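# Open four ring boxes, rings left in place

## Task

Get every one of the four ring boxes open, each resting upright on the table with its lid open and its ring still seated in the slot.

## Robot and tools

Robot: a single Doosan M1013 arm whose base sits at (0, 0, +0.055) m in the scene frame, fitted with a sixteen-motor right hand (three fingers plus a thumb). Scene frame: the origin is on the table top below the base, +z is up, and +y points left when facing along +x. Two fixed cameras stand beside the table.

Hand point axes: +z runs along the straightened fingers toward the tips, +x runs across the palm away from the thumb, and +y points out of the back, away from the palm face (the palm face is at y = -0.062 m). With the fingers straight, the fingertips reach about 0.12 m past the hand point. A rigid mast at the wrist (x +0.05 to +0.10, z -0.16 to -0.11) can collide with things. Fingertips have rubber caps; the rest of the hand is hard plastic.

execute_actions(actions, cameras): actions is a list of actions, each with up to 15 rows. A row covers 1/30 s and an action lasts 0.5 s; a short action holds its final row until the 0.5 s is up. Every row has 24 numbers in [-1, 1]. The first six are dx, dy, dz, rx, ry, rz: an offset for the hand point measured from the Hand target at the start of that action, along the scene axes. 1.0 equals 0.6 m or 180 degrees. rx, ry, rz make up one rotation vector, turning about the Hand target position. Each row is measured from the same starting point, not from the row before it, and sending the same offset again moves the hand further. Numbers 7 to 22 are absolute goals for the hinges, in this order: index_mcp, index_abd, index_pip, index_dip, middle_mcp, middle_abd, middle_pip, middle_dip, ring_mcp, ring_abd, ring_pip, ring_dip, thumb_cmc, thumb_axl, thumb_mcp, thumb_ipl. Each maps linearly between the hinge's two stops. The straight settings are mcp +0.75, abd 0.00, pip +0.58, dip +0.70, thumb_cmc +0.71, thumb_axl +0.68, thumb_mcp +0.23, thumb_ipl +0.17. Moving a value toward -1 curls a finger toward the palm and swings the thumb round in front of the palm. Number 23 is current_limit (-1 to +1 maps to 0 to 550 mA) and number 24 is speed (hinge speed = (speed+1)/2 x 8.5 rad/s). Both start at +0.4 and -0.6 and keep their last values. To keep the hand unchanged, send the previous sixteen values again; at the start of a scene, read them from a result first. cameras takes names (cam_high, cam_low, cam_wrist) or ["all"]. An empty actions list returns the state plus every image.

move(target, speed, blend, blocking, cameras): target is a single 24-number row, or up to 15 such rows, in the same layout. Each offset counts from the current Hand target, and every row in a list counts from that same point. speed is the path's top speed in m/s (0.002 to 2, default 0.25); turning is limited to twice that number in rad/s. blend, in metres, rounds the corners between the listed targets; 0 makes the path stop at each one. blocking=false returns after about 0.5 s while the move keeps running. The path does not avoid obstacles, and a quicker move strays further and hits harder. Do not route the path close to the arm's own base. The result adds a move: line reading done, off_target, moving, held or fault, with limits=paced (the pose was clipped) or limits=held (steps were withheld). Neither done nor off_target tells you whether anything is being touched.

wait(seconds 0 to 10) lets time pass, and any running move continues. stop() brakes the current move. zoom_image(camera, region [x0, y0, x1, y1] in pixels, at most 504 by 504) enlarges part of the latest image; all three cameras are 672x504. clear_fault() clears a torque or force fault that a result has reported. finished_scene(scene) ends the scene for good; only call it once the boxes stay open without the robot touching them.

Results: the hand point's position (m) and quat_wxyz, its velocities, Joint positions and joint torques, and the Hand target (your last command after clipping). Every control step clips the commanded pose to within 70 mm and 16 degrees of the measured pose, so the hand often settles short of the target. A zero-offset action asks for the target again; if a gap remains, send the missing distance. Hand data: hand_goal, hand_measured, hand_current_ma, and hand_state per motor (moving, goal, blocked or overload). A finger presses only when its goal lies beyond the surface it touches.

Things to avoid: the arm is stiff, so a target even slightly past a firm contact can trigger a fault. Contact torque above the joint limits (waist and shoulder 316, elbow 148, wrist joints 41.8 N m) or 144 N of external force stops the arm until clear_fault is called. A hand motor at 495 mA or more for 5 s shuts down for 10 s. Holding loads or stretching the arm heats the motors; watch for a MOTOR HOT line. To end a push, command the target back past the hand point. Do not slam or strike the boxes or the table, drop anything, or let any box leave the table. Loose objects may occasionally get a small nudge.

Each tool is called after "Emit:" as name([rows], argument=value, ...), one row to a line, values as JSON.

## Session

Emit:
execute_actions(actions=[])

Scene clock: 0.00 s.
end_effector_position=(+0.9626, +0.4354, +0.2425) hand_goal=(+0.754, +0.000, +0.576, +0.696, +0.754, +0.000, +0.576, +0.696, +0.754, +0.000, +0.576, +0.696, +0.714, +0.678, +0.226, +0.168) hand_measured=(+0.754, +0.000, +0.576, +0.696, +0.754, +0.000, +0.576, +0.696, +0.754, +0.000, +0.576, +0.696, +0.714, +0.678, +0.226, +0.168) hand_current_ma=(+0, +0, +0, +0, +0, +0, +0, +0, +0, +0, +0, +0, +0, +0, +0, +0) hand_state=(goal, goal, goal, goal, goal, goal, goal, goal, goal, goal, goal, goal, goal, goal, goal, goal) hand_current_limit=0.40 hand_speed=-0.60 end_effector_quat_wxyz=(+0.182, -0.345, +0.921, +0.011)
Joint positions: [0.312 0.793 1.086 0.042 0.902 1.135]
Joint velocities: within noise
Joint torques (N m): no reading
Hand target: +0.9626, +0.4354, +0.2425; +0.182, -0.345, +0.921, +0.011
camera_calibration:
cam_wrist: T_world_to_cam=[[0.151208, 0.957959, 0.243825, -0.589729], [0.429906, -0.285842, 0.856432, -0.537721], [0.890122, -0.0246771, -0.455054, -0.615241], [0, 0, 0, 1]] pos_world=[0.86798, 0.396051, 0.324344]

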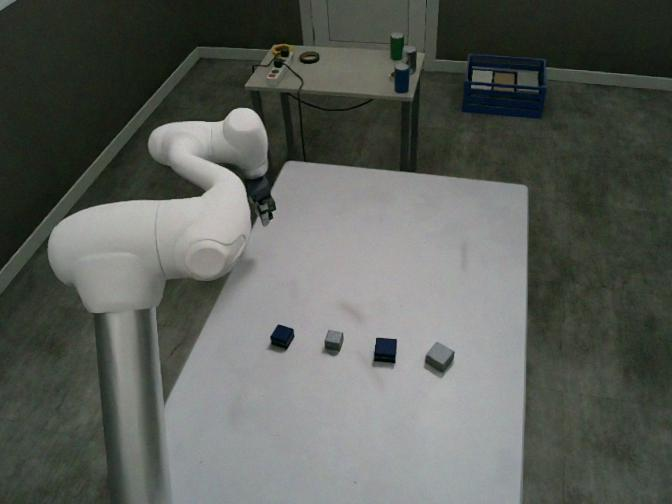

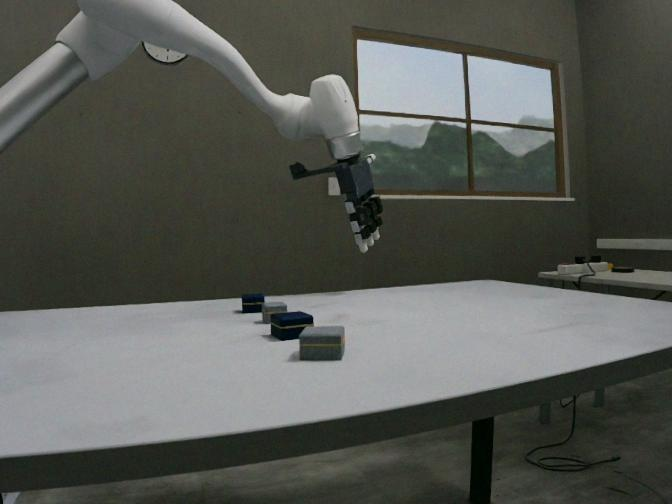

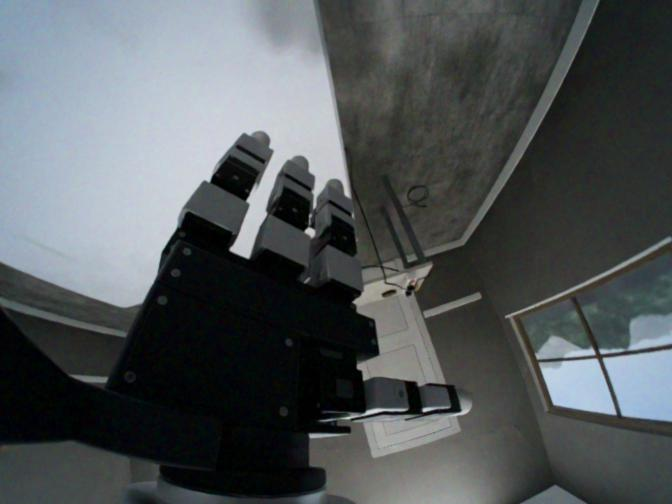

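Emit:
zoom_image(camera="cam_high", region=[262, 315, 362, 385])

Emit:
zoom_image(camera="cam_high", region=[365, 325, 465, 385])

Emit:
zoom_image(camera="cam_low", region=[260, 300, 360, 370])

Emit:
zoom_image(camera="cam_low", region=[230, 285, 300, 335])

Scaled by 5.040.

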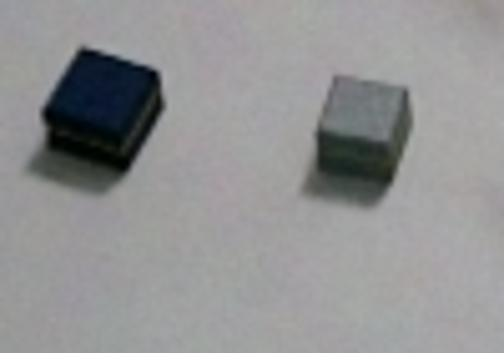

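Scaled by 5.040.

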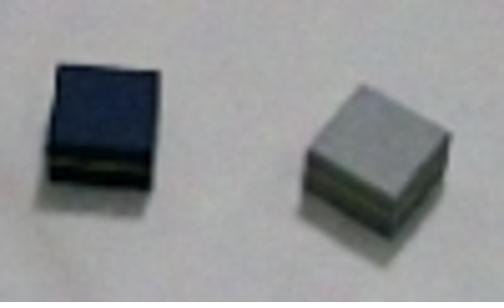

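Scaled by 5.040.

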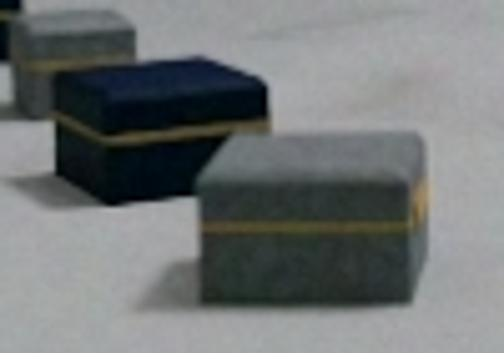

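Scaled by 7.200.

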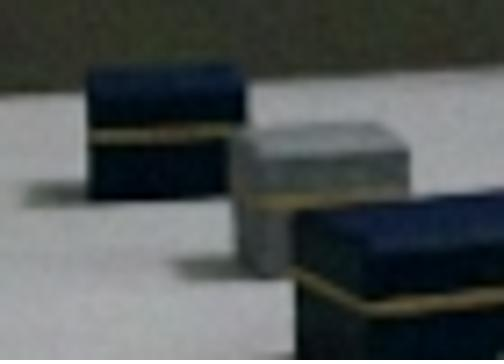

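Emit:
zoom_image(camera="cam_high", region=[235, 160, 305, 240])

Emit:
zoom_image(camera="cam_low", region=[330, 180, 400, 260])

Scaled by 6.300.

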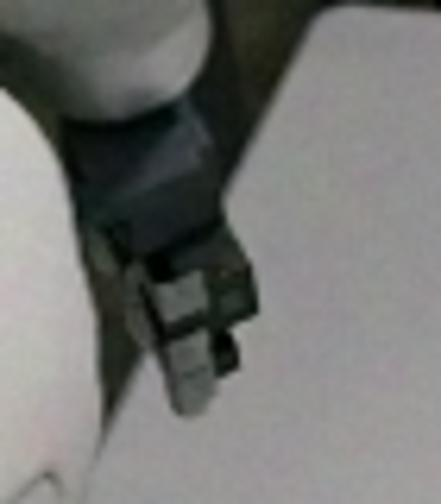

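Scaled by 6.300.

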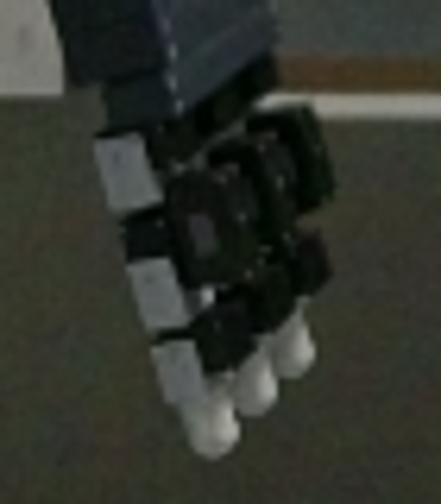

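Emit:
move([
  [-0.5783,-0.3995,-0.0708,0.2020,0.0491,-0.7536,0.753,0.0,0.431,-0.029,0.998,0.0,0.547,-0.812,0.753,0.0,0.431,-0.029,0.714,0.678,0.226,0.168,0.4,-0.3],
  [-0.5783,-0.3995,-0.1958,0.2020,0.0491,-0.7536,0.753,0.0,0.431,-0.029,0.998,0.0,0.547,-0.812,0.753,0.0,0.431,-0.029,0.714,0.678,0.226,0.168,0.4,-0.3],
], speed=[0.6,0.3], blend=[0.03,0], cameras=["cam_high","cam_low","cam_wrist"])

Emit:
zoom_image(camera="cam_wrist", region=[240, 0, 480, 190])

Emit:
zoom_image(camera="cam_low", region=[210, 270, 310, 340])

Scene clock: 11.63 s.
end_effector_position=(+0.6157, +0.1957, +0.1251) hand_goal=(+0.754, +0.000, +0.432, -0.028, +0.998, +0.000, +0.548, -0.812, +0.754, +0.000, +0.432, -0.028, +0.714, +0.678, +0.226, +0.168) hand_measured=(+0.754, +0.000, +0.434, -0.024, +0.994, +0.000, +0.550, -0.808, +0.754, +0.000, +0.436, -0.024, +0.714, +0.678, +0.224, +0.168) hand_current_ma=(+0, +0, +2, +3, -3, +0, +1, +3, +0, +0, +2, +3, +0, +0, -3, +0) hand_state=(goal, goal, goal, goal, goal, goal, goal, goal, goal, goal, goal, goal, goal, goal, goal, goal) hand_current_limit=0.40 hand_speed=-0.30 end_effector_quat_wxyz=(+0.101, +0.765, +0.631, +0.083)
Joint positions: [0.426 0.337 2.171 -0.371 0.45 4.07]
Joint torques (N m): [-1.74 -53.27 -24.1 2.59 -0.77 0.35]
Hand target: +0.6157, +0.1957, +0.1251; +0.101, +0.765, +0.631, +0.083
Off the commanded pose: 0.000 m, 0 deg.
move: done
camera_calibration:
cam_wrist: T_world_to_cam=[[0.415077, -0.888814, 0.19422, -0.0737265], [-0.808937, -0.262868, 0.525852, 0.44309], [-0.416331, -0.375381, -0.828105, 0.553964], [0, 0, 0, 1]] pos_world=[0.619666, 0.258892, 0.240059]

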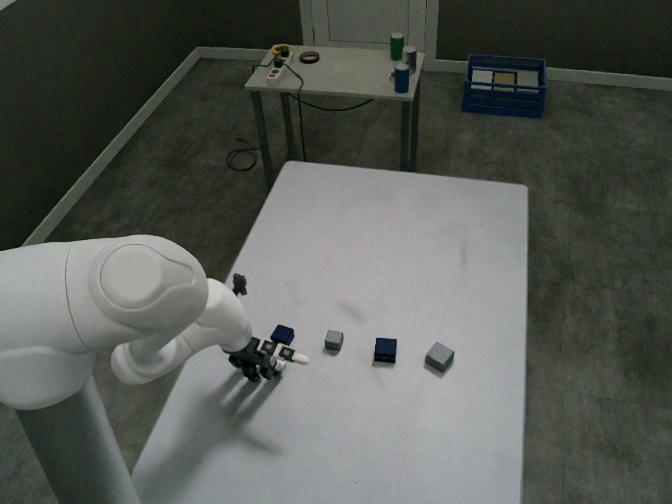

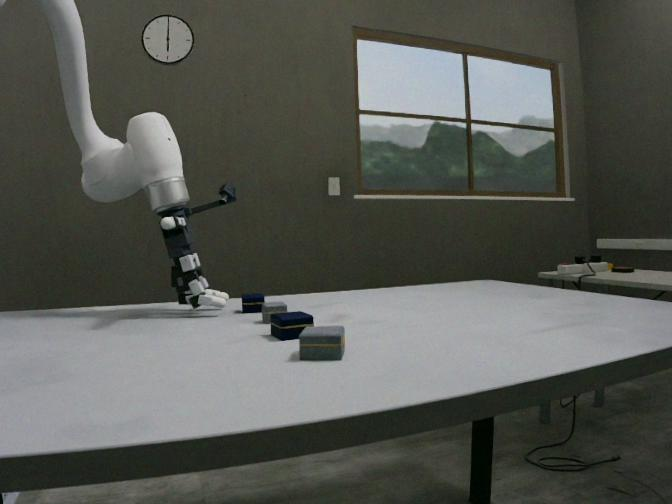

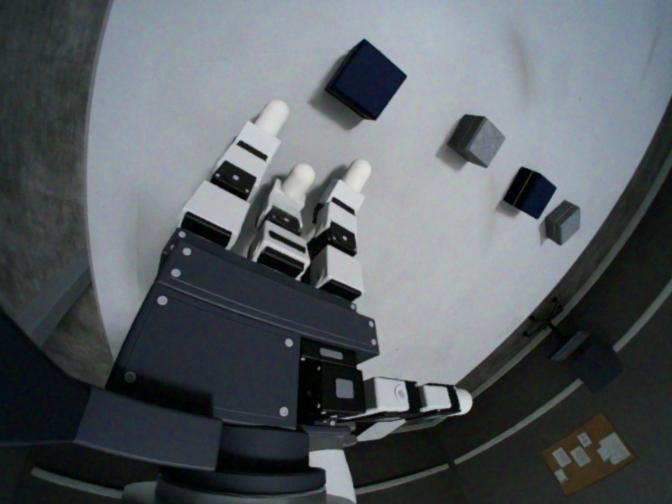

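Scaled by 2.100 from the camera's 672x504 image, which has a finer 960x720 frame.

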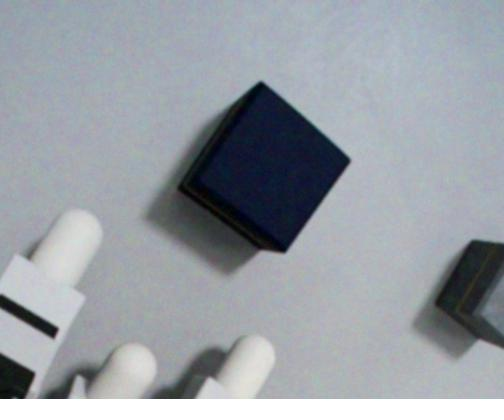

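Scaled by 5.040.

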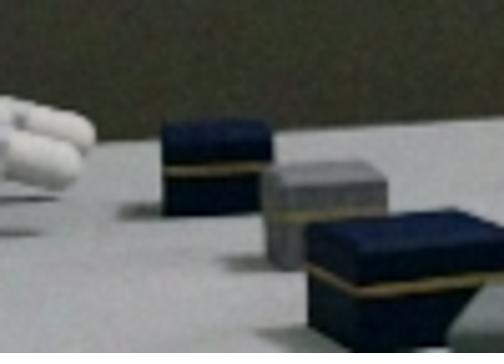

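Emit:
move([
  [0.095,-0.0225,-0.024,0,0,0.0083,0.753,0.0,0.431,-0.029,0.998,0.0,0.547,-0.812,0.753,0.0,0.431,-0.029,0.714,0.678,0.226,0.168,0.4,-0.4],
  [0.095,-0.0225,-0.024,0,0,0.0083,0.753,-0.45,0.431,-0.029,0.998,0.0,0.547,-0.812,0.753,0.45,0.431,-0.029,0.714,0.678,0.226,0.168,0.75,-0.8],
], speed=[0.15,0.1], cameras=["cam_low","cam_wrist"])

Emit:
zoom_image(camera="cam_low", region=[190, 265, 290, 335])

Emit:
zoom_image(camera="cam_wrist", region=[200, 60, 420, 280])

Scene clock: 14.90 s.
end_effector_position=(+0.6727, +0.1822, +0.1107) hand_goal=(+0.754, -0.450, +0.432, -0.028, +0.998, +0.000, +0.548, -0.812, +0.754, +0.450, +0.432, -0.028, +0.714, +0.678, +0.226, +0.168) hand_measured=(+0.756, -0.150, +0.432, -0.028, +0.994, +0.000, +0.550, -0.808, +0.756, +0.168, +0.432, -0.028, +0.714, +0.678, +0.224, +0.168) hand_current_ma=(+2, +481, +0, +0, -3, +0, +1, +3, +1, -481, +0, +0, +0, +0, -3, +0) hand_state=(goal, blocked, goal, goal, goal, goal, goal, goal, goal, blocked, goal, goal, goal, goal, goal, goal) hand_current_limit=0.75 hand_speed=-0.80 end_effector_quat_wxyz=(+0.100, +0.756, +0.641, +0.084)
Joint positions: [0.36 0.408 2.095 -0.333 0.435 3.945]
Joint torques (N m): [-1.49 -59.98 -24.62 2.59 -0.81 0.33]
Hand target: +0.6727, +0.1822, +0.1107; +0.100, +0.756, +0.641, +0.084
Off the commanded pose: 0.000 m, 0 deg.
move: done
camera_calibration:
cam_wrist: T_world_to_cam=[[0.438157, -0.877664, 0.194227, -0.124161], [-0.801773, -0.283889, 0.525896, 0.492294], [-0.406421, -0.386151, -0.828076, 0.555915], [0, 0, 0, 1]] pos_world=[0.675046, 0.245452, 0.225559]
Images, in order (width x height): cam_low 672x504, cam_wrist 672x504.

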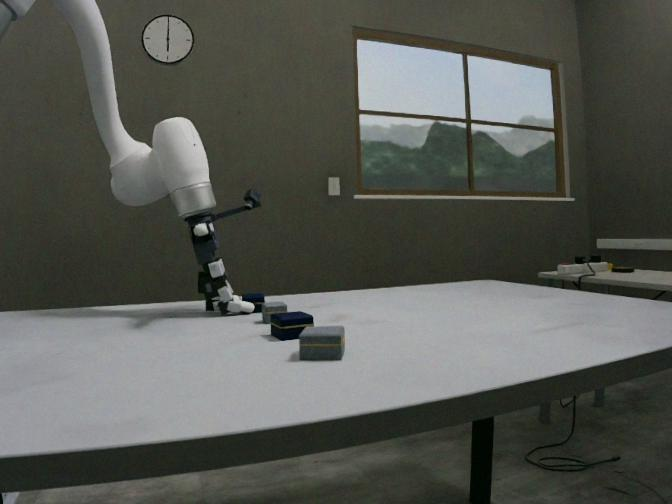

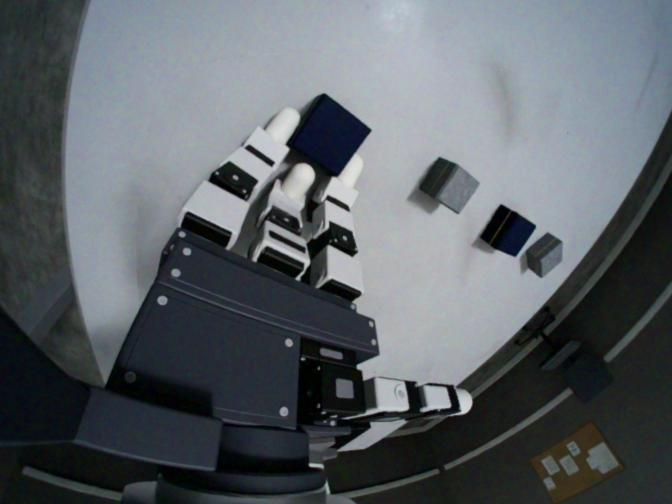

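Scaled by 5.040.

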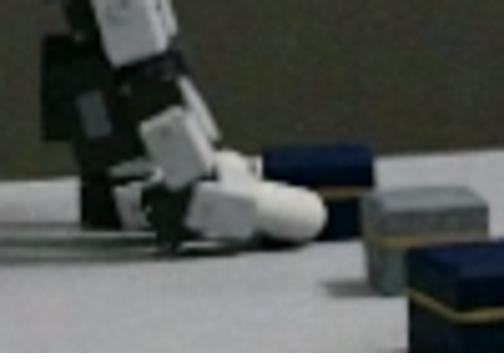

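Scaled by 2.291 from the camera's 672x504 image, which has a finer 960x720 frame.

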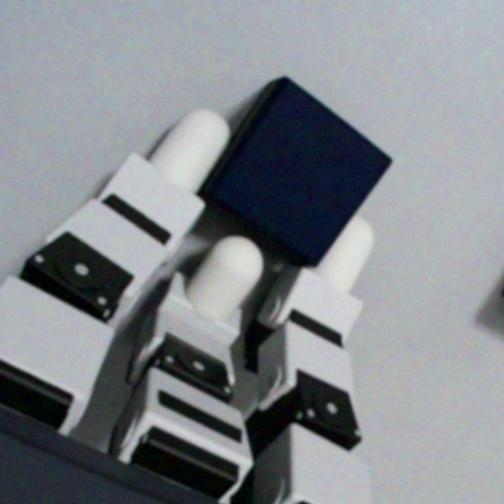

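Emit:
move(target=[0,0,0,0,0,0,0.753,-0.45,0.431,-0.029,0.88,0.0,0.57,-0.733,0.753,0.45,0.431,-0.029,0.714,0.678,0.226,0.168,0.75,-0.85], speed=0.1)

Emit:
execute_actions([
  [[0,0,0,0,0,0,0.753,-0.45,0.431,-0.029,0.9,0.0,0.51,-0.733,0.753,0.45,0.431,-0.029,0.714,0.678,0.226,0.168,0.75,-0.91]],
  [[0,0,0,0,0,0,0.753,-0.45,0.431,-0.029,0.92,0.0,0.445,-0.733,0.753,0.45,0.431,-0.029,0.714,0.678,0.226,0.168,0.75,-0.91]],
  [[0,0,0,0,0,0,0.753,-0.45,0.431,-0.029,0.933,0.0,0.38,-0.733,0.753,0.45,0.431,-0.029,0.714,0.678,0.226,0.168,0.75,-0.91]],
  [[0,0,0,0,0,0,0.753,-0.45,0.431,-0.029,0.927,0.0,0.305,-0.733,0.753,0.45,0.431,-0.029,0.714,0.678,0.226,0.168,0.75,-0.91]],
  [[0,0,0,0,0,0,0.753,-0.45,0.431,-0.029,0.915,0.0,0.231,-0.733,0.753,0.45,0.431,-0.029,0.714,0.678,0.226,0.168,0.75,-0.91]],
], cameras=["cam_low","cam_wrist"])

Emit:
zoom_image(camera="cam_low", region=[190, 265, 290, 335])

Emit:
zoom_image(camera="cam_wrist", region=[200, 60, 420, 280])

Scene clock: 16.73 s.
end_effector_position=(+0.6727, +0.1822, +0.1107) hand_goal=(+0.754, -0.450, +0.432, -0.028, +0.880, +0.000, +0.570, -0.732, +0.754, +0.450, +0.432, -0.028, +0.714, +0.678, +0.226, +0.168) hand_measured=(+0.750, -0.150, +0.430, -0.028, +0.926, +0.000, +0.568, -0.752, +0.750, +0.168, +0.430, -0.028, +0.714, +0.678, +0.224, +0.168) hand_current_ma=(-4, +481, -1, +0, +113, +0, -2, -31, -5, -481, -2, +0, +0, +0, -3, +0) hand_state=(goal, blocked, goal, goal, blocked, goal, goal, goal, goal, blocked, goal, goal, goal, goal, goal, goal) hand_current_limit=0.75 hand_speed=-0.85 end_effector_quat_wxyz=(+0.100, +0.756, +0.641, +0.084)
Joint positions: [0.36 0.408 2.095 -0.333 0.435 3.945]
Joint torques (N m): [-1.56 -59.58 -24.58 2.68 -0.87 0.41]
Hand target: +0.6727, +0.1822, +0.1107; +0.100, +0.756, +0.641, +0.084
Off the commanded pose: 0.000 m, 0 deg.
move: done

Scene clock: 19.43 s.
end_effector_position=(+0.6727, +0.1822, +0.1107) hand_goal=(+0.754, -0.450, +0.432, -0.028, +0.916, +0.000, +0.232, -0.732, +0.754, +0.450, +0.432, -0.028, +0.714, +0.678, +0.226, +0.168) hand_measured=(+0.742, -0.150, +0.422, -0.034, +0.940, +0.000, +0.236, -0.738, +0.744, +0.172, +0.422, -0.030, +0.714, +0.678, +0.224, +0.168) hand_current_ma=(-17, +481, -13, -5, +48, +0, +2, -6, -13, -481, -11, -2, +0, +0, -3, +0) hand_state=(goal, blocked, goal, goal, blocked, goal, goal, goal, goal, blocked, goal, goal, goal, goal, goal, goal) hand_current_limit=0.75 hand_speed=-0.91 end_effector_quat_wxyz=(+0.100, +0.756, +0.641, +0.084)
Joint positions: [0.36 0.408 2.095 -0.333 0.435 3.945]
Joint torques (N m): [-1.9 -59.63 -24.46 2.77 -0.78 0.41]
Hand target: +0.6727, +0.1822, +0.1107; +0.100, +0.756, +0.641, +0.084
Off the commanded pose: 0.000 m, 0 deg.
camera_calibration:
cam_wrist: T_world_to_cam=[[0.438157, -0.877664, 0.194227, -0.124161], [-0.801773, -0.283889, 0.525896, 0.492294], [-0.406421, -0.386151, -0.828076, 0.555915], [0, 0, 0, 1]] pos_world=[0.675046, 0.245452, 0.225559]
Images, in order (width x height): cam_low 672x504, cam_wrist 672x504.

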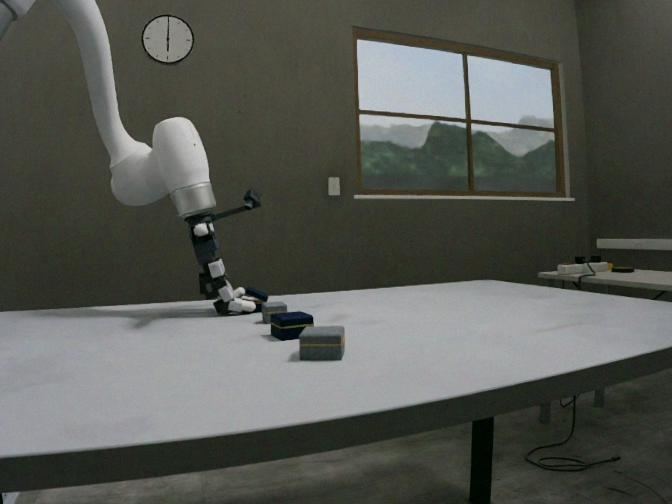

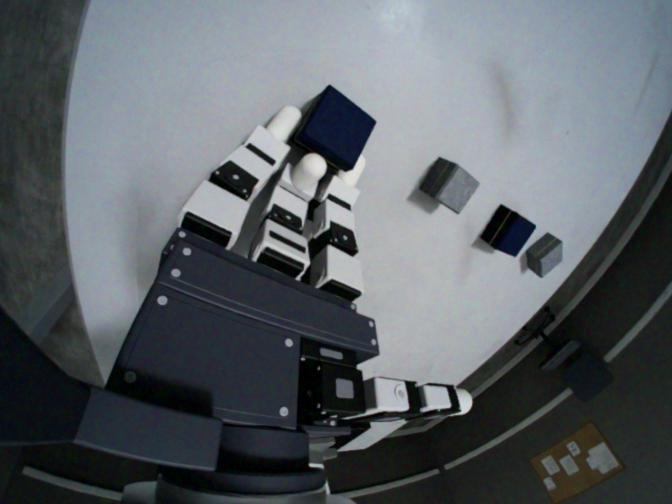

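Scaled by 5.040.

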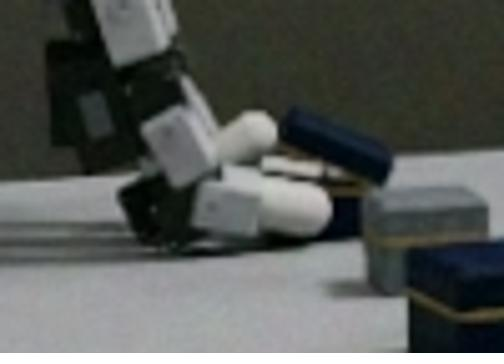

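Scaled by 2.291 from the camera's 672x504 image, which has a finer 960x720 frame.

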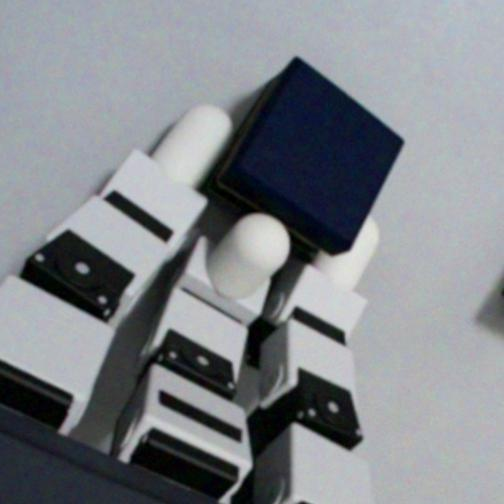

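Emit:
execute_actions([
  [[0,0,0,0,0,0,0.753,-0.45,0.431,-0.029,0.88,0.0,0.18,-0.733,0.753,0.45,0.431,-0.029,0.714,0.678,0.226,0.168,0.75,-0.91]],
  [[0,0,0,0,0,0,0.753,-0.45,0.431,-0.029,0.835,0.0,0.14,-0.733,0.753,0.45,0.431,-0.029,0.714,0.678,0.226,0.168,0.75,-0.91]],
  [[0,0,0,0,0,0,0.753,-0.45,0.431,-0.029,0.795,0.0,0.08,-0.61,0.753,0.45,0.431,-0.029,0.714,0.678,0.226,0.168,0.75,-0.89]],
  [[0,0,0,0,0,0,0.753,-0.45,0.431,-0.029,0.76,0.0,0.0175,-0.49,0.753,0.45,0.431,-0.029,0.714,0.678,0.226,0.168,0.75,-0.89]],
  [[0,0,0,0,0,0,0.753,-0.45,0.431,-0.029,0.735,0.0,-0.05,-0.37,0.753,0.45,0.431,-0.029,0.714,0.678,0.226,0.168,0.75,-0.89]],
  [[0,0,0,0,0,0,0.753,-0.45,0.431,-0.029,0.703,0.0,-0.12,-0.246,0.753,0.45,0.431,-0.029,0.714,0.678,0.226,0.168,0.75,-0.89]],
  [[0,0,0,0,0,0,0.753,-0.45,0.431,-0.029,0.724,0.0,-0.303,0.016,0.753,0.45,0.431,-0.029,0.714,0.678,0.226,0.168,0.75,-0.86]],
], cameras=["cam_low","cam_wrist"])

Emit:
zoom_image(camera="cam_low", region=[190, 265, 290, 335])

Emit:
zoom_image(camera="cam_wrist", region=[200, 60, 420, 280])

Scene clock: 24.93 s.
end_effector_position=(+0.6727, +0.1822, +0.1107) hand_goal=(+0.754, -0.450, +0.432, -0.028, +0.724, +0.000, -0.302, +0.016, +0.754, +0.450, +0.432, -0.028, +0.714, +0.678, +0.226, +0.168) hand_measured=(+0.750, -0.150, +0.422, -0.034, +0.744, +0.000, -0.278, +0.014, +0.748, +0.172, +0.422, -0.030, +0.714, +0.678, +0.224, +0.168) hand_current_ma=(-3, +481, -13, -5, +34, +0, +40, -2, -6, -481, -11, -2, +0, +0, -3, +0) hand_state=(goal, blocked, goal, goal, goal, goal, blocked, goal, goal, blocked, goal, goal, goal, goal, goal, goal) hand_current_limit=0.75 hand_speed=-0.86 end_effector_quat_wxyz=(+0.100, +0.756, +0.641, +0.084)
Joint positions: [0.36 0.408 2.095 -0.333 0.435 3.945]
Joint torques (N m): [-1.85 -59.68 -24.24 2.65 -0.88 0.42]
Hand target: +0.6727, +0.1822, +0.1107; +0.100, +0.756, +0.641, +0.084
Off the commanded pose: 0.000 m, 0 deg.
camera_calibration:
cam_wrist: T_world_to_cam=[[0.438157, -0.877664, 0.194227, -0.124161], [-0.801773, -0.283889, 0.525896, 0.492294], [-0.406421, -0.386151, -0.828076, 0.555915], [0, 0, 0, 1]] pos_world=[0.675046, 0.245452, 0.225559]
Images, in order (width x height): cam_low 672x504, cam_wrist 672x504.

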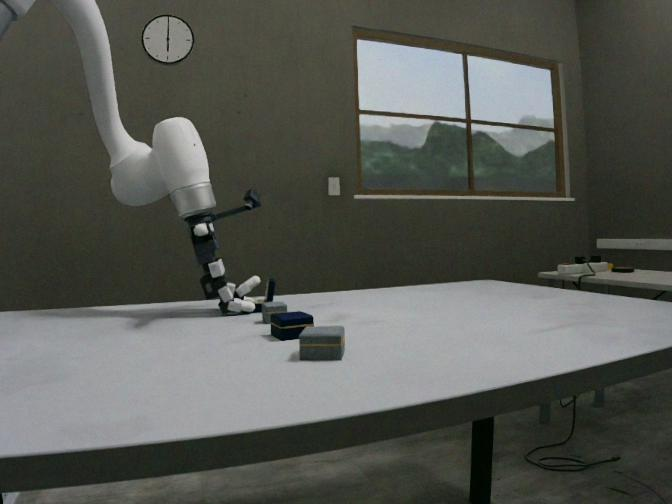

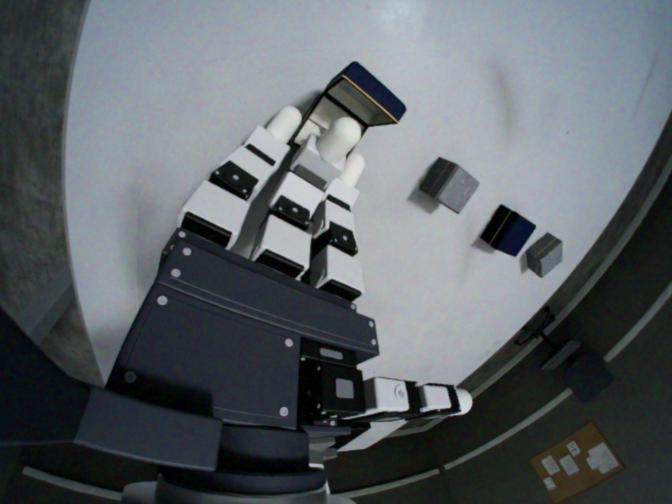

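Scaled by 5.040.

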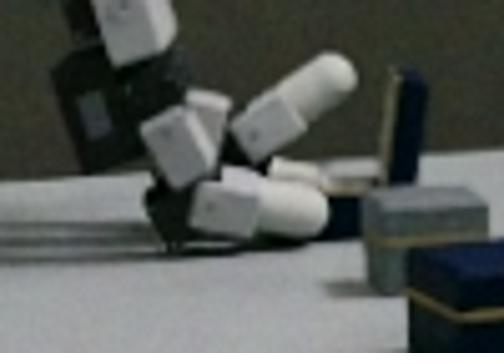

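Scaled by 2.291 from the camera's 672x504 image, which has a finer 960x720 frame.

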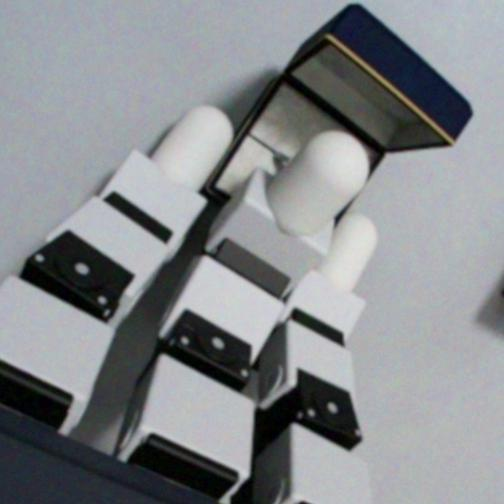

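Emit:
move([
  [0,0,0,0,0,0,0.753,0.0,0.431,-0.029,0.724,0.0,-0.303,0.016,0.753,0.0,0.431,-0.029,0.714,0.678,0.226,0.168,0.75,-0.75],
  [0,0,0.15,0,0,0,0.753,0.0,0.431,-0.029,0.724,0.0,-0.303,0.016,0.753,0.0,0.431,-0.029,0.714,0.678,0.226,0.168,0.75,-0.75],
  [-0.0618,-0.2355,0.15,0,0,0.0444,0.753,0.0,0.431,-0.029,0.998,0.0,0.547,-0.812,0.753,0.0,0.431,-0.029,0.714,0.678,0.226,0.168,0.4,-0.2],
  [-0.0618,-0.2355,0.0238,0,0,0.0444,0.753,0.0,0.431,-0.029,0.998,0.0,0.547,-0.812,0.753,0.0,0.431,-0.029,0.714,0.678,0.226,0.168,0.4,-0.2],
], speed=[0.1,0.25,0.4,0.3], blend=[0,0.03,0,0], cameras=["cam_high","cam_low","cam_wrist"])

Emit:
zoom_image(camera="cam_wrist", region=[240, 0, 480, 190])

Emit:
zoom_image(camera="cam_low", region=[220, 280, 300, 335])

Scene clock: 29.67 s.
end_effector_position=(+0.6356, +0.0409, +0.1250) hand_goal=(+0.754, +0.000, +0.432, -0.028, +0.998, +0.000, +0.548, -0.812, +0.754, +0.000, +0.432, -0.028, +0.714, +0.678, +0.226, +0.168) hand_measured=(+0.754, -0.002, +0.430, -0.030, +0.996, +0.000, +0.546, -0.808, +0.754, +0.002, +0.430, -0.030, +0.714, +0.678, +0.224, +0.168) hand_current_ma=(+0, -2, -1, -2, -2, +0, -2, +3, +0, +1, -1, -2, +0, +0, -3, +0) hand_state=(goal, goal, goal, goal, goal, goal, goal, goal, goal, goal, goal, goal, goal, goal, goal, goal) hand_current_limit=0.40 hand_speed=-0.20 end_effector_quat_wxyz=(+0.094, +0.710, +0.692, +0.091)
Joint positions: [0.082 0.284 2.249 -0.106 0.351 3.334]
Joint torques (N m): [-1.97 -48.63 -23.99 2.75 -1.11 0.48]
Hand target: +0.6356, +0.0409, +0.1249; +0.094, +0.710, +0.692, +0.091
Off the commanded pose: 0.000 m, 0 deg.
move: done
camera_calibration:
cam_wrist: T_world_to_cam=[[0.555794, -0.808311, 0.194233, -0.312364], [-0.754605, -0.392509, 0.52584, 0.389338], [-0.348804, -0.438828, -0.82811, 0.463728], [0, 0, 0, 1]] pos_world=[0.629156, 0.103829, 0.239959]

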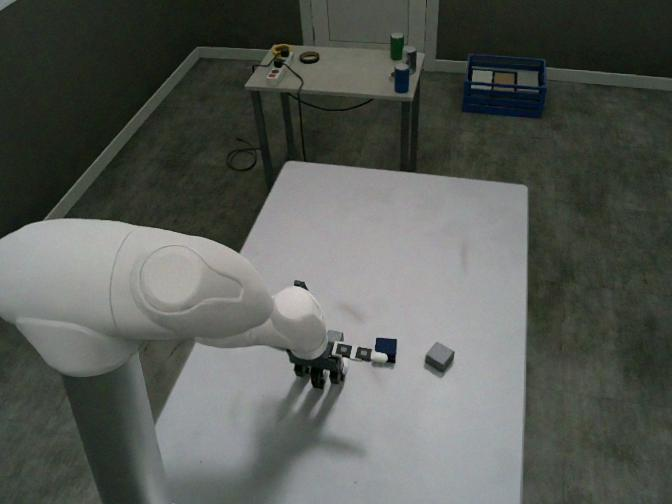

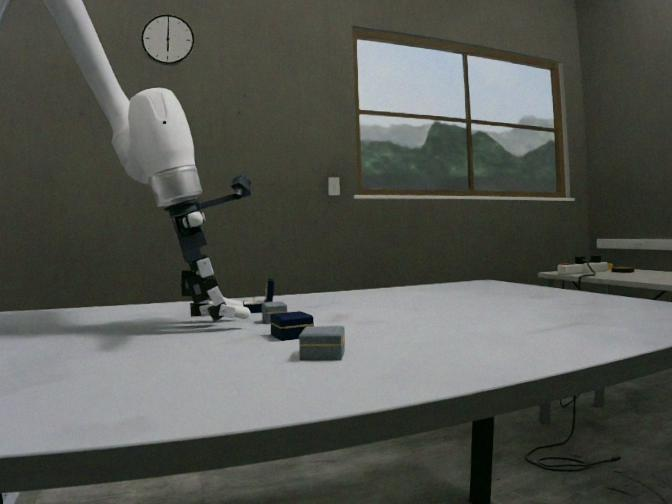

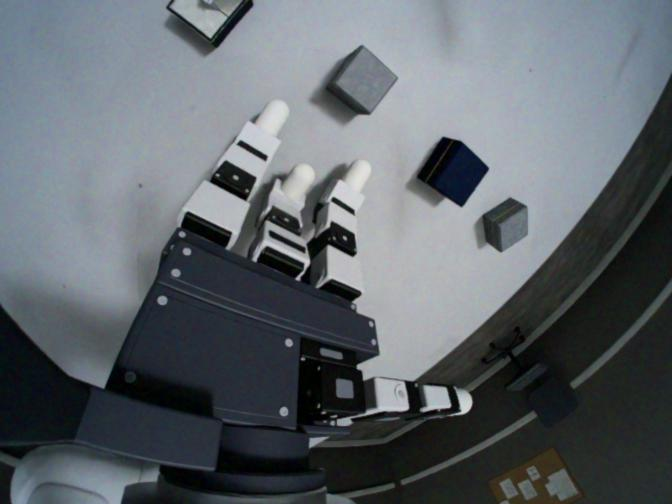

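Scaled by 2.100 from the camera's 672x504 image, which has a finer 960x720 frame.

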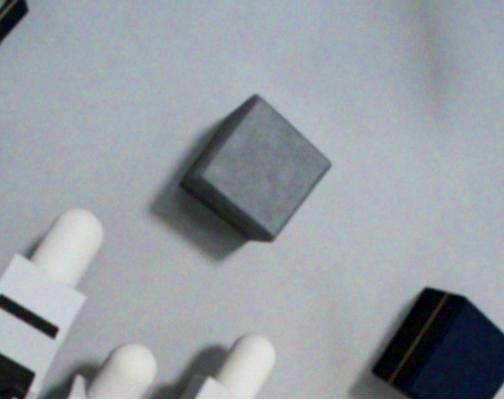

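Scaled by 6.300.

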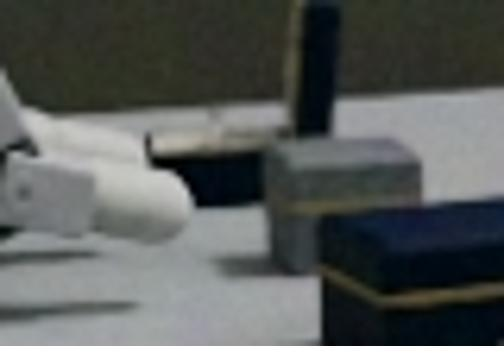

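Emit:
move([
  [0.0967,-0.0037,-0.0237,0,0,0,0.753,0.0,0.431,-0.029,0.998,0.0,0.547,-0.812,0.753,0.0,0.431,-0.029,0.714,0.678,0.226,0.168,0.4,-0.4],
  [0.0967,-0.0037,-0.0237,0,0,0,0.753,-0.5,0.431,-0.029,0.998,0.0,0.547,-0.812,0.753,0.5,0.431,-0.029,0.714,0.678,0.226,0.168,0.75,-0.8],
], speed=[0.15,0.1], cameras=["cam_low","cam_wrist"])

Emit:
zoom_image(camera="cam_low", region=[200, 270, 300, 340])

Emit:
zoom_image(camera="cam_wrist", region=[200, 60, 420, 280])

Scene clock: 35.50 s.
end_effector_position=(+0.6936, +0.0387, +0.1107) hand_goal=(+0.754, -0.500, +0.432, -0.028, +0.998, +0.000, +0.548, -0.812, +0.754, +0.500, +0.432, -0.028, +0.714, +0.678, +0.226, +0.168) hand_measured=(+0.756, -0.200, +0.430, -0.030, +0.996, +0.000, +0.546, -0.808, +0.758, +0.218, +0.430, -0.030, +0.716, +0.678, +0.224, +0.168) hand_current_ma=(+1, +481, -2, -2, -2, +0, -2, +3, +3, -481, -1, -2, +1, +0, -3, +0) hand_state=(goal, blocked, goal, goal, goal, goal, goal, goal, goal, blocked, goal, goal, goal, goal, goal, goal) hand_current_limit=0.75 hand_speed=-0.80 end_effector_quat_wxyz=(+0.094, +0.710, +0.692, +0.091)
Joint positions: [0.07 0.373 2.149 -0.094 0.361 3.311]
Joint torques (N m): [-1.83 -57.38 -24.82 2.83 -1.04 0.32]
Hand target: +0.6936, +0.0387, +0.1107; +0.094, +0.710, +0.692, +0.091
Off the commanded pose: 0.000 m, 0 deg.
move: done
camera_calibration:
cam_wrist: T_world_to_cam=[[0.555879, -0.808246, 0.19426, -0.343672], [-0.754549, -0.392553, 0.525887, 0.439717], [-0.348789, -0.438909, -0.828073, 0.47114], [0, 0, 0, 1]] pos_world=[0.687156, 0.101629, 0.225659]
Images, in order (width x height): cam_low 672x504, cam_wrist 672x504.

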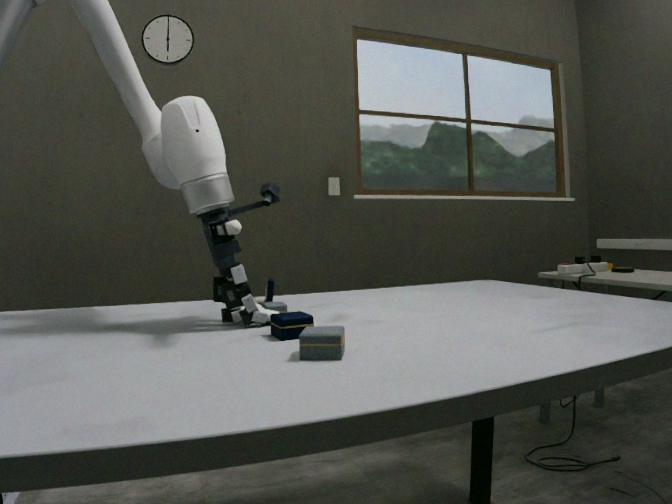

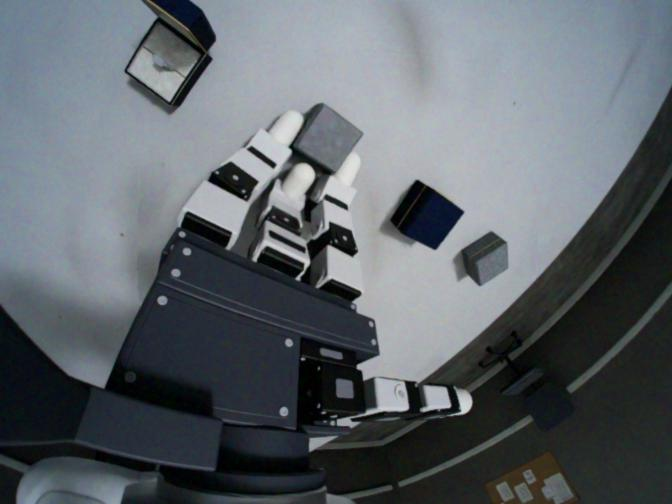

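Scaled by 5.040.

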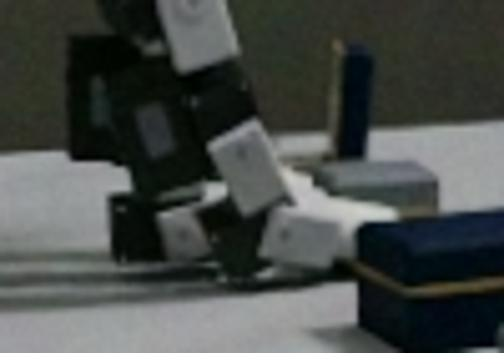

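Scaled by 2.291 from the camera's 672x504 image, which has a finer 960x720 frame.

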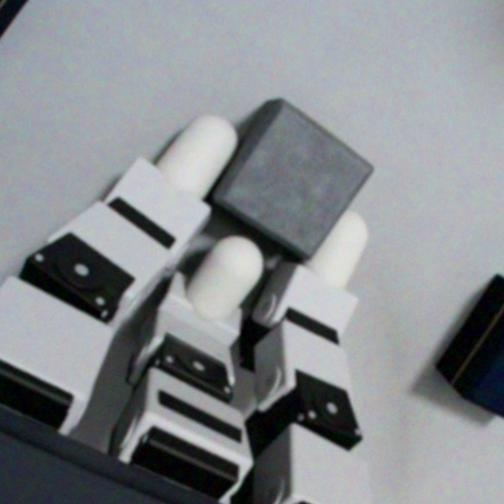

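Emit:
move(target=[0,0,0,0,0,0,0.753,-0.5,0.431,-0.029,0.88,0.0,0.57,-0.733,0.753,0.5,0.431,-0.029,0.714,0.678,0.226,0.168,0.75,-0.85], speed=0.1)

Emit:
execute_actions([
  [[0,0,0,0,0,0,0.753,-0.5,0.431,-0.029,0.9,0.0,0.51,-0.733,0.753,0.5,0.431,-0.029,0.714,0.678,0.226,0.168,0.75,-0.91]],
  [[0,0,0,0,0,0,0.753,-0.5,0.431,-0.029,0.915,0.0,0.445,-0.733,0.753,0.5,0.431,-0.029,0.714,0.678,0.226,0.168,0.75,-0.91]],
  [[0,0,0,0,0,0,0.753,-0.5,0.431,-0.029,0.925,0.0,0.38,-0.733,0.753,0.5,0.431,-0.029,0.714,0.678,0.226,0.168,0.75,-0.91]],
  [[0,0,0,0,0,0,0.753,-0.5,0.431,-0.029,0.917,0.0,0.305,-0.733,0.753,0.5,0.431,-0.029,0.714,0.678,0.226,0.168,0.75,-0.91]],
  [[0,0,0,0,0,0,0.753,-0.5,0.431,-0.029,0.9,0.0,0.231,-0.733,0.753,0.5,0.431,-0.029,0.714,0.678,0.226,0.168,0.75,-0.91]],
], cameras=["cam_low","cam_wrist"])

Emit:
zoom_image(camera="cam_low", region=[200, 270, 300, 340])

Emit:
zoom_image(camera="cam_wrist", region=[200, 60, 420, 280])

Scene clock: 39.00 s.
end_effector_position=(+0.6936, +0.0387, +0.1107) hand_goal=(+0.754, -0.500, +0.432, -0.028, +0.880, +0.000, +0.570, -0.732, +0.754, +0.500, +0.432, -0.028, +0.714, +0.678, +0.226, +0.168) hand_measured=(+0.750, -0.200, +0.428, -0.030, +0.922, +0.000, +0.568, -0.748, +0.752, +0.218, +0.428, -0.030, +0.716, +0.678, +0.224, +0.168) hand_current_ma=(-4, +481, -5, -2, +100, +0, -2, -23, -2, -481, -3, -2, +1, +0, -3, +0) hand_state=(goal, blocked, goal, goal, blocked, goal, goal, goal, goal, blocked, goal, goal, goal, goal, goal, goal) hand_current_limit=0.75 hand_speed=-0.85 end_effector_quat_wxyz=(+0.094, +0.710, +0.692, +0.091)
Joint positions: [0.07 0.373 2.149 -0.094 0.361 3.311]
Joint torques (N m): [-1.75 -57.46 -24.74 2.86 -1.09 0.36]
Hand target: +0.6936, +0.0387, +0.1107; +0.094, +0.710, +0.692, +0.091
Off the commanded pose: 0.000 m, 0 deg.
move: done

Scene clock: 41.70 s.
end_effector_position=(+0.6936, +0.0387, +0.1107) hand_goal=(+0.754, -0.500, +0.432, -0.028, +0.900, +0.000, +0.232, -0.732, +0.754, +0.500, +0.432, -0.028, +0.714, +0.678, +0.226, +0.168) hand_measured=(+0.736, -0.200, +0.412, -0.040, +0.946, +0.000, +0.260, -0.732, +0.742, +0.226, +0.414, -0.038, +0.716, +0.678, +0.224, +0.168) hand_current_ma=(-31, +481, -31, -17, +115, +0, +50, +0, -19, -481, -27, -13, +1, +0, -3, +0) hand_state=(goal, blocked, goal, goal, blocked, goal, blocked, goal, goal, blocked, goal, goal, goal, goal, goal, goal) hand_current_limit=0.75 hand_speed=-0.91 end_effector_quat_wxyz=(+0.094, +0.710, +0.692, +0.091)
Joint positions: [0.07 0.373 2.149 -0.094 0.361 3.311]
Joint torques (N m): [-1.87 -56.34 -24.66 2.83 -1.05 0.41]
Hand target: +0.6936, +0.0387, +0.1107; +0.094, +0.710, +0.692, +0.091
Off the commanded pose: 0.000 m, 0 deg.
camera_calibration:
cam_wrist: T_world_to_cam=[[0.555879, -0.808246, 0.19426, -0.343672], [-0.754549, -0.392553, 0.525887, 0.439717], [-0.348789, -0.438909, -0.828073, 0.47114], [0, 0, 0, 1]] pos_world=[0.687156, 0.101629, 0.225659]
Images, in order (width x height): cam_low 672x504, cam_wrist 672x504.

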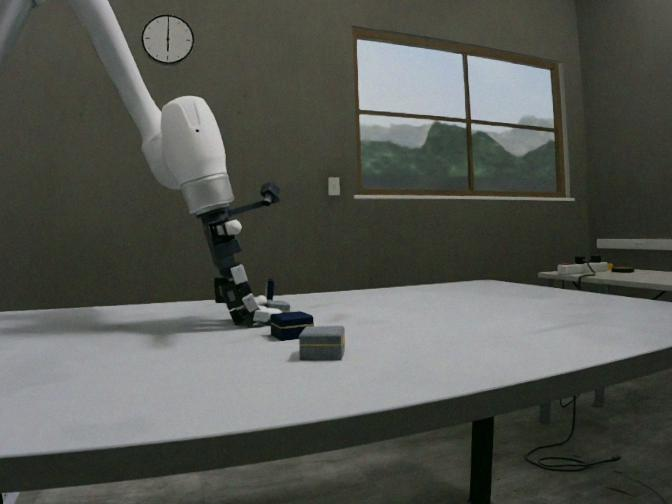

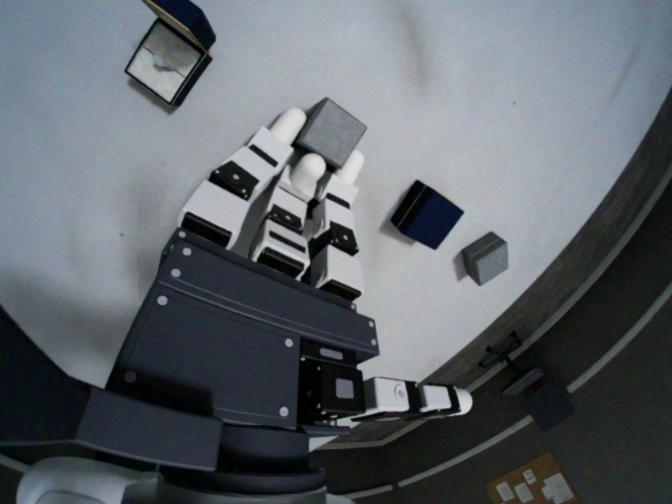

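Scaled by 5.040.

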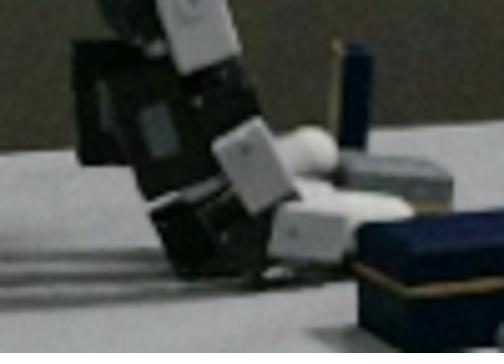

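Scaled by 2.291 from the camera's 672x504 image, which has a finer 960x720 frame.

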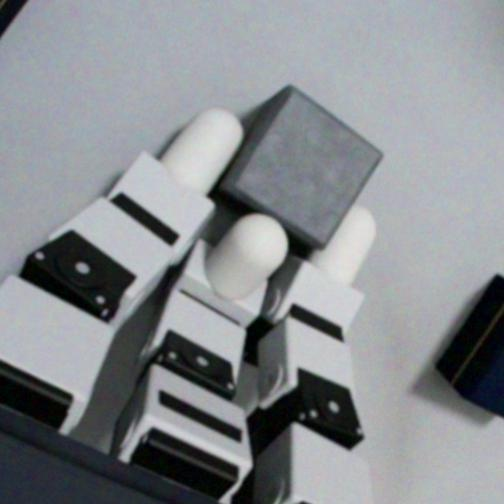

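Emit:
move([
  [0,0,0,0,0,0,0.753,-0.5,0.431,-0.029,0.998,0.0,0.26,-0.733,0.753,0.5,0.431,-0.029,0.714,0.678,0.226,0.168,0.75,-0.85],
  [0,0,0,0,0,0,0.753,-0.5,0.431,-0.029,0.998,0.0,0.547,-0.812,0.753,0.5,0.431,-0.029,0.714,0.678,0.226,0.168,0.75,-0.7],
  [0,0,0,0,0,0,0.753,-0.06,0.431,-0.029,0.998,0.0,0.547,-0.812,0.753,0.06,0.431,-0.029,0.714,0.678,0.226,0.168,0.75,-0.7],
], speed=0.1, cameras=["cam_low","cam_wrist"])

Emit:
zoom_image(camera="cam_low", region=[200, 270, 300, 340])

Emit:
zoom_image(camera="cam_wrist", region=[200, 60, 420, 280])

Scene clock: 45.60 s.
end_effector_position=(+0.6936, +0.0387, +0.1107) hand_goal=(+0.754, -0.060, +0.432, -0.028, +0.998, +0.000, +0.548, -0.812, +0.754, +0.060, +0.432, -0.028, +0.714, +0.678, +0.226, +0.168) hand_measured=(+0.754, -0.064, +0.430, -0.030, +0.994, +0.000, +0.546, -0.808, +0.756, +0.062, +0.430, -0.030, +0.716, +0.678, +0.224, +0.168) hand_current_ma=(+0, -2, -1, -2, -3, +0, -2, +3, +2, +2, -1, -2, +1, +0, -3, +0) hand_state=(goal, goal, goal, goal, goal, goal, goal, goal, goal, goal, goal, goal, goal, goal, goal, goal) hand_current_limit=0.75 hand_speed=-0.70 end_effector_quat_wxyz=(+0.094, +0.710, +0.692, +0.091)
Joint positions: [0.07 0.373 2.149 -0.094 0.361 3.311]
Joint torques (N m): [-1.59 -57.29 -24.73 2.82 -0.92 0.33]
Hand target: +0.6936, +0.0387, +0.1107; +0.094, +0.710, +0.692, +0.091
Off the commanded pose: 0.000 m, 0 deg.
move: done
camera_calibration:
cam_wrist: T_world_to_cam=[[0.555879, -0.808246, 0.19426, -0.343672], [-0.754549, -0.392553, 0.525887, 0.439717], [-0.348789, -0.438909, -0.828073, 0.47114], [0, 0, 0, 1]] pos_world=[0.687156, 0.101629, 0.225659]
Images, in order (width x height): cam_low 672x504, cam_wrist 672x504.

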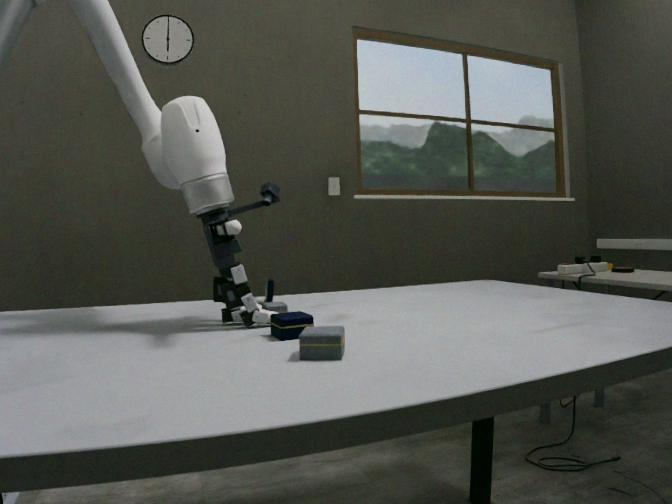

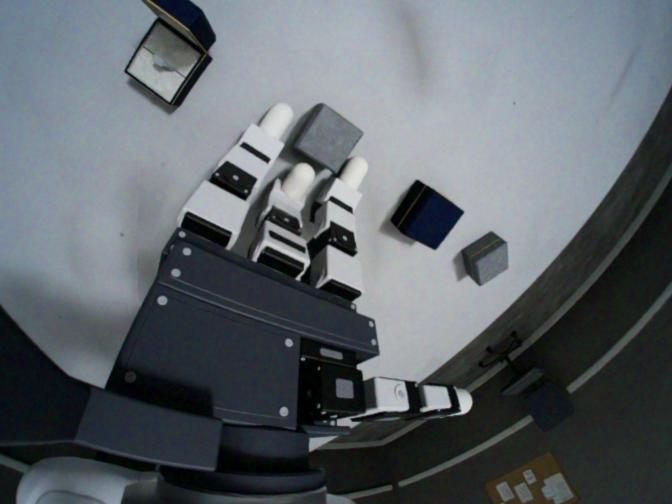

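Scaled by 5.040.

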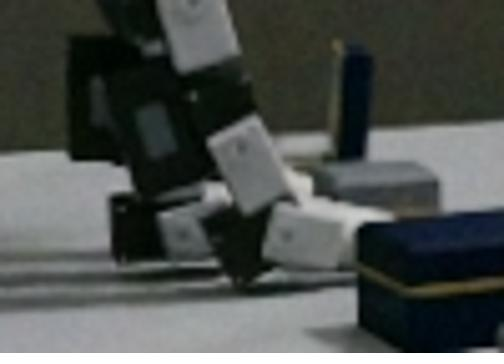

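Scaled by 2.291 from the camera's 672x504 image, which has a finer 960x720 frame.

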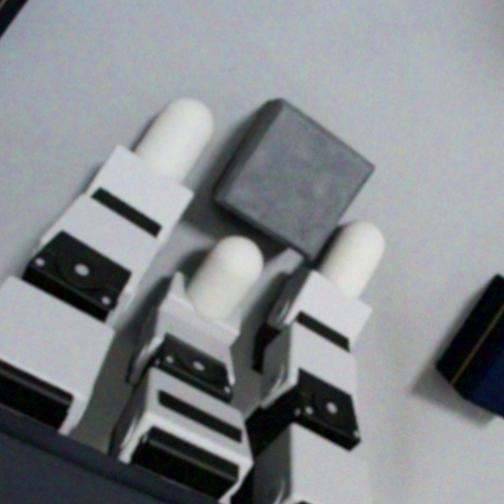

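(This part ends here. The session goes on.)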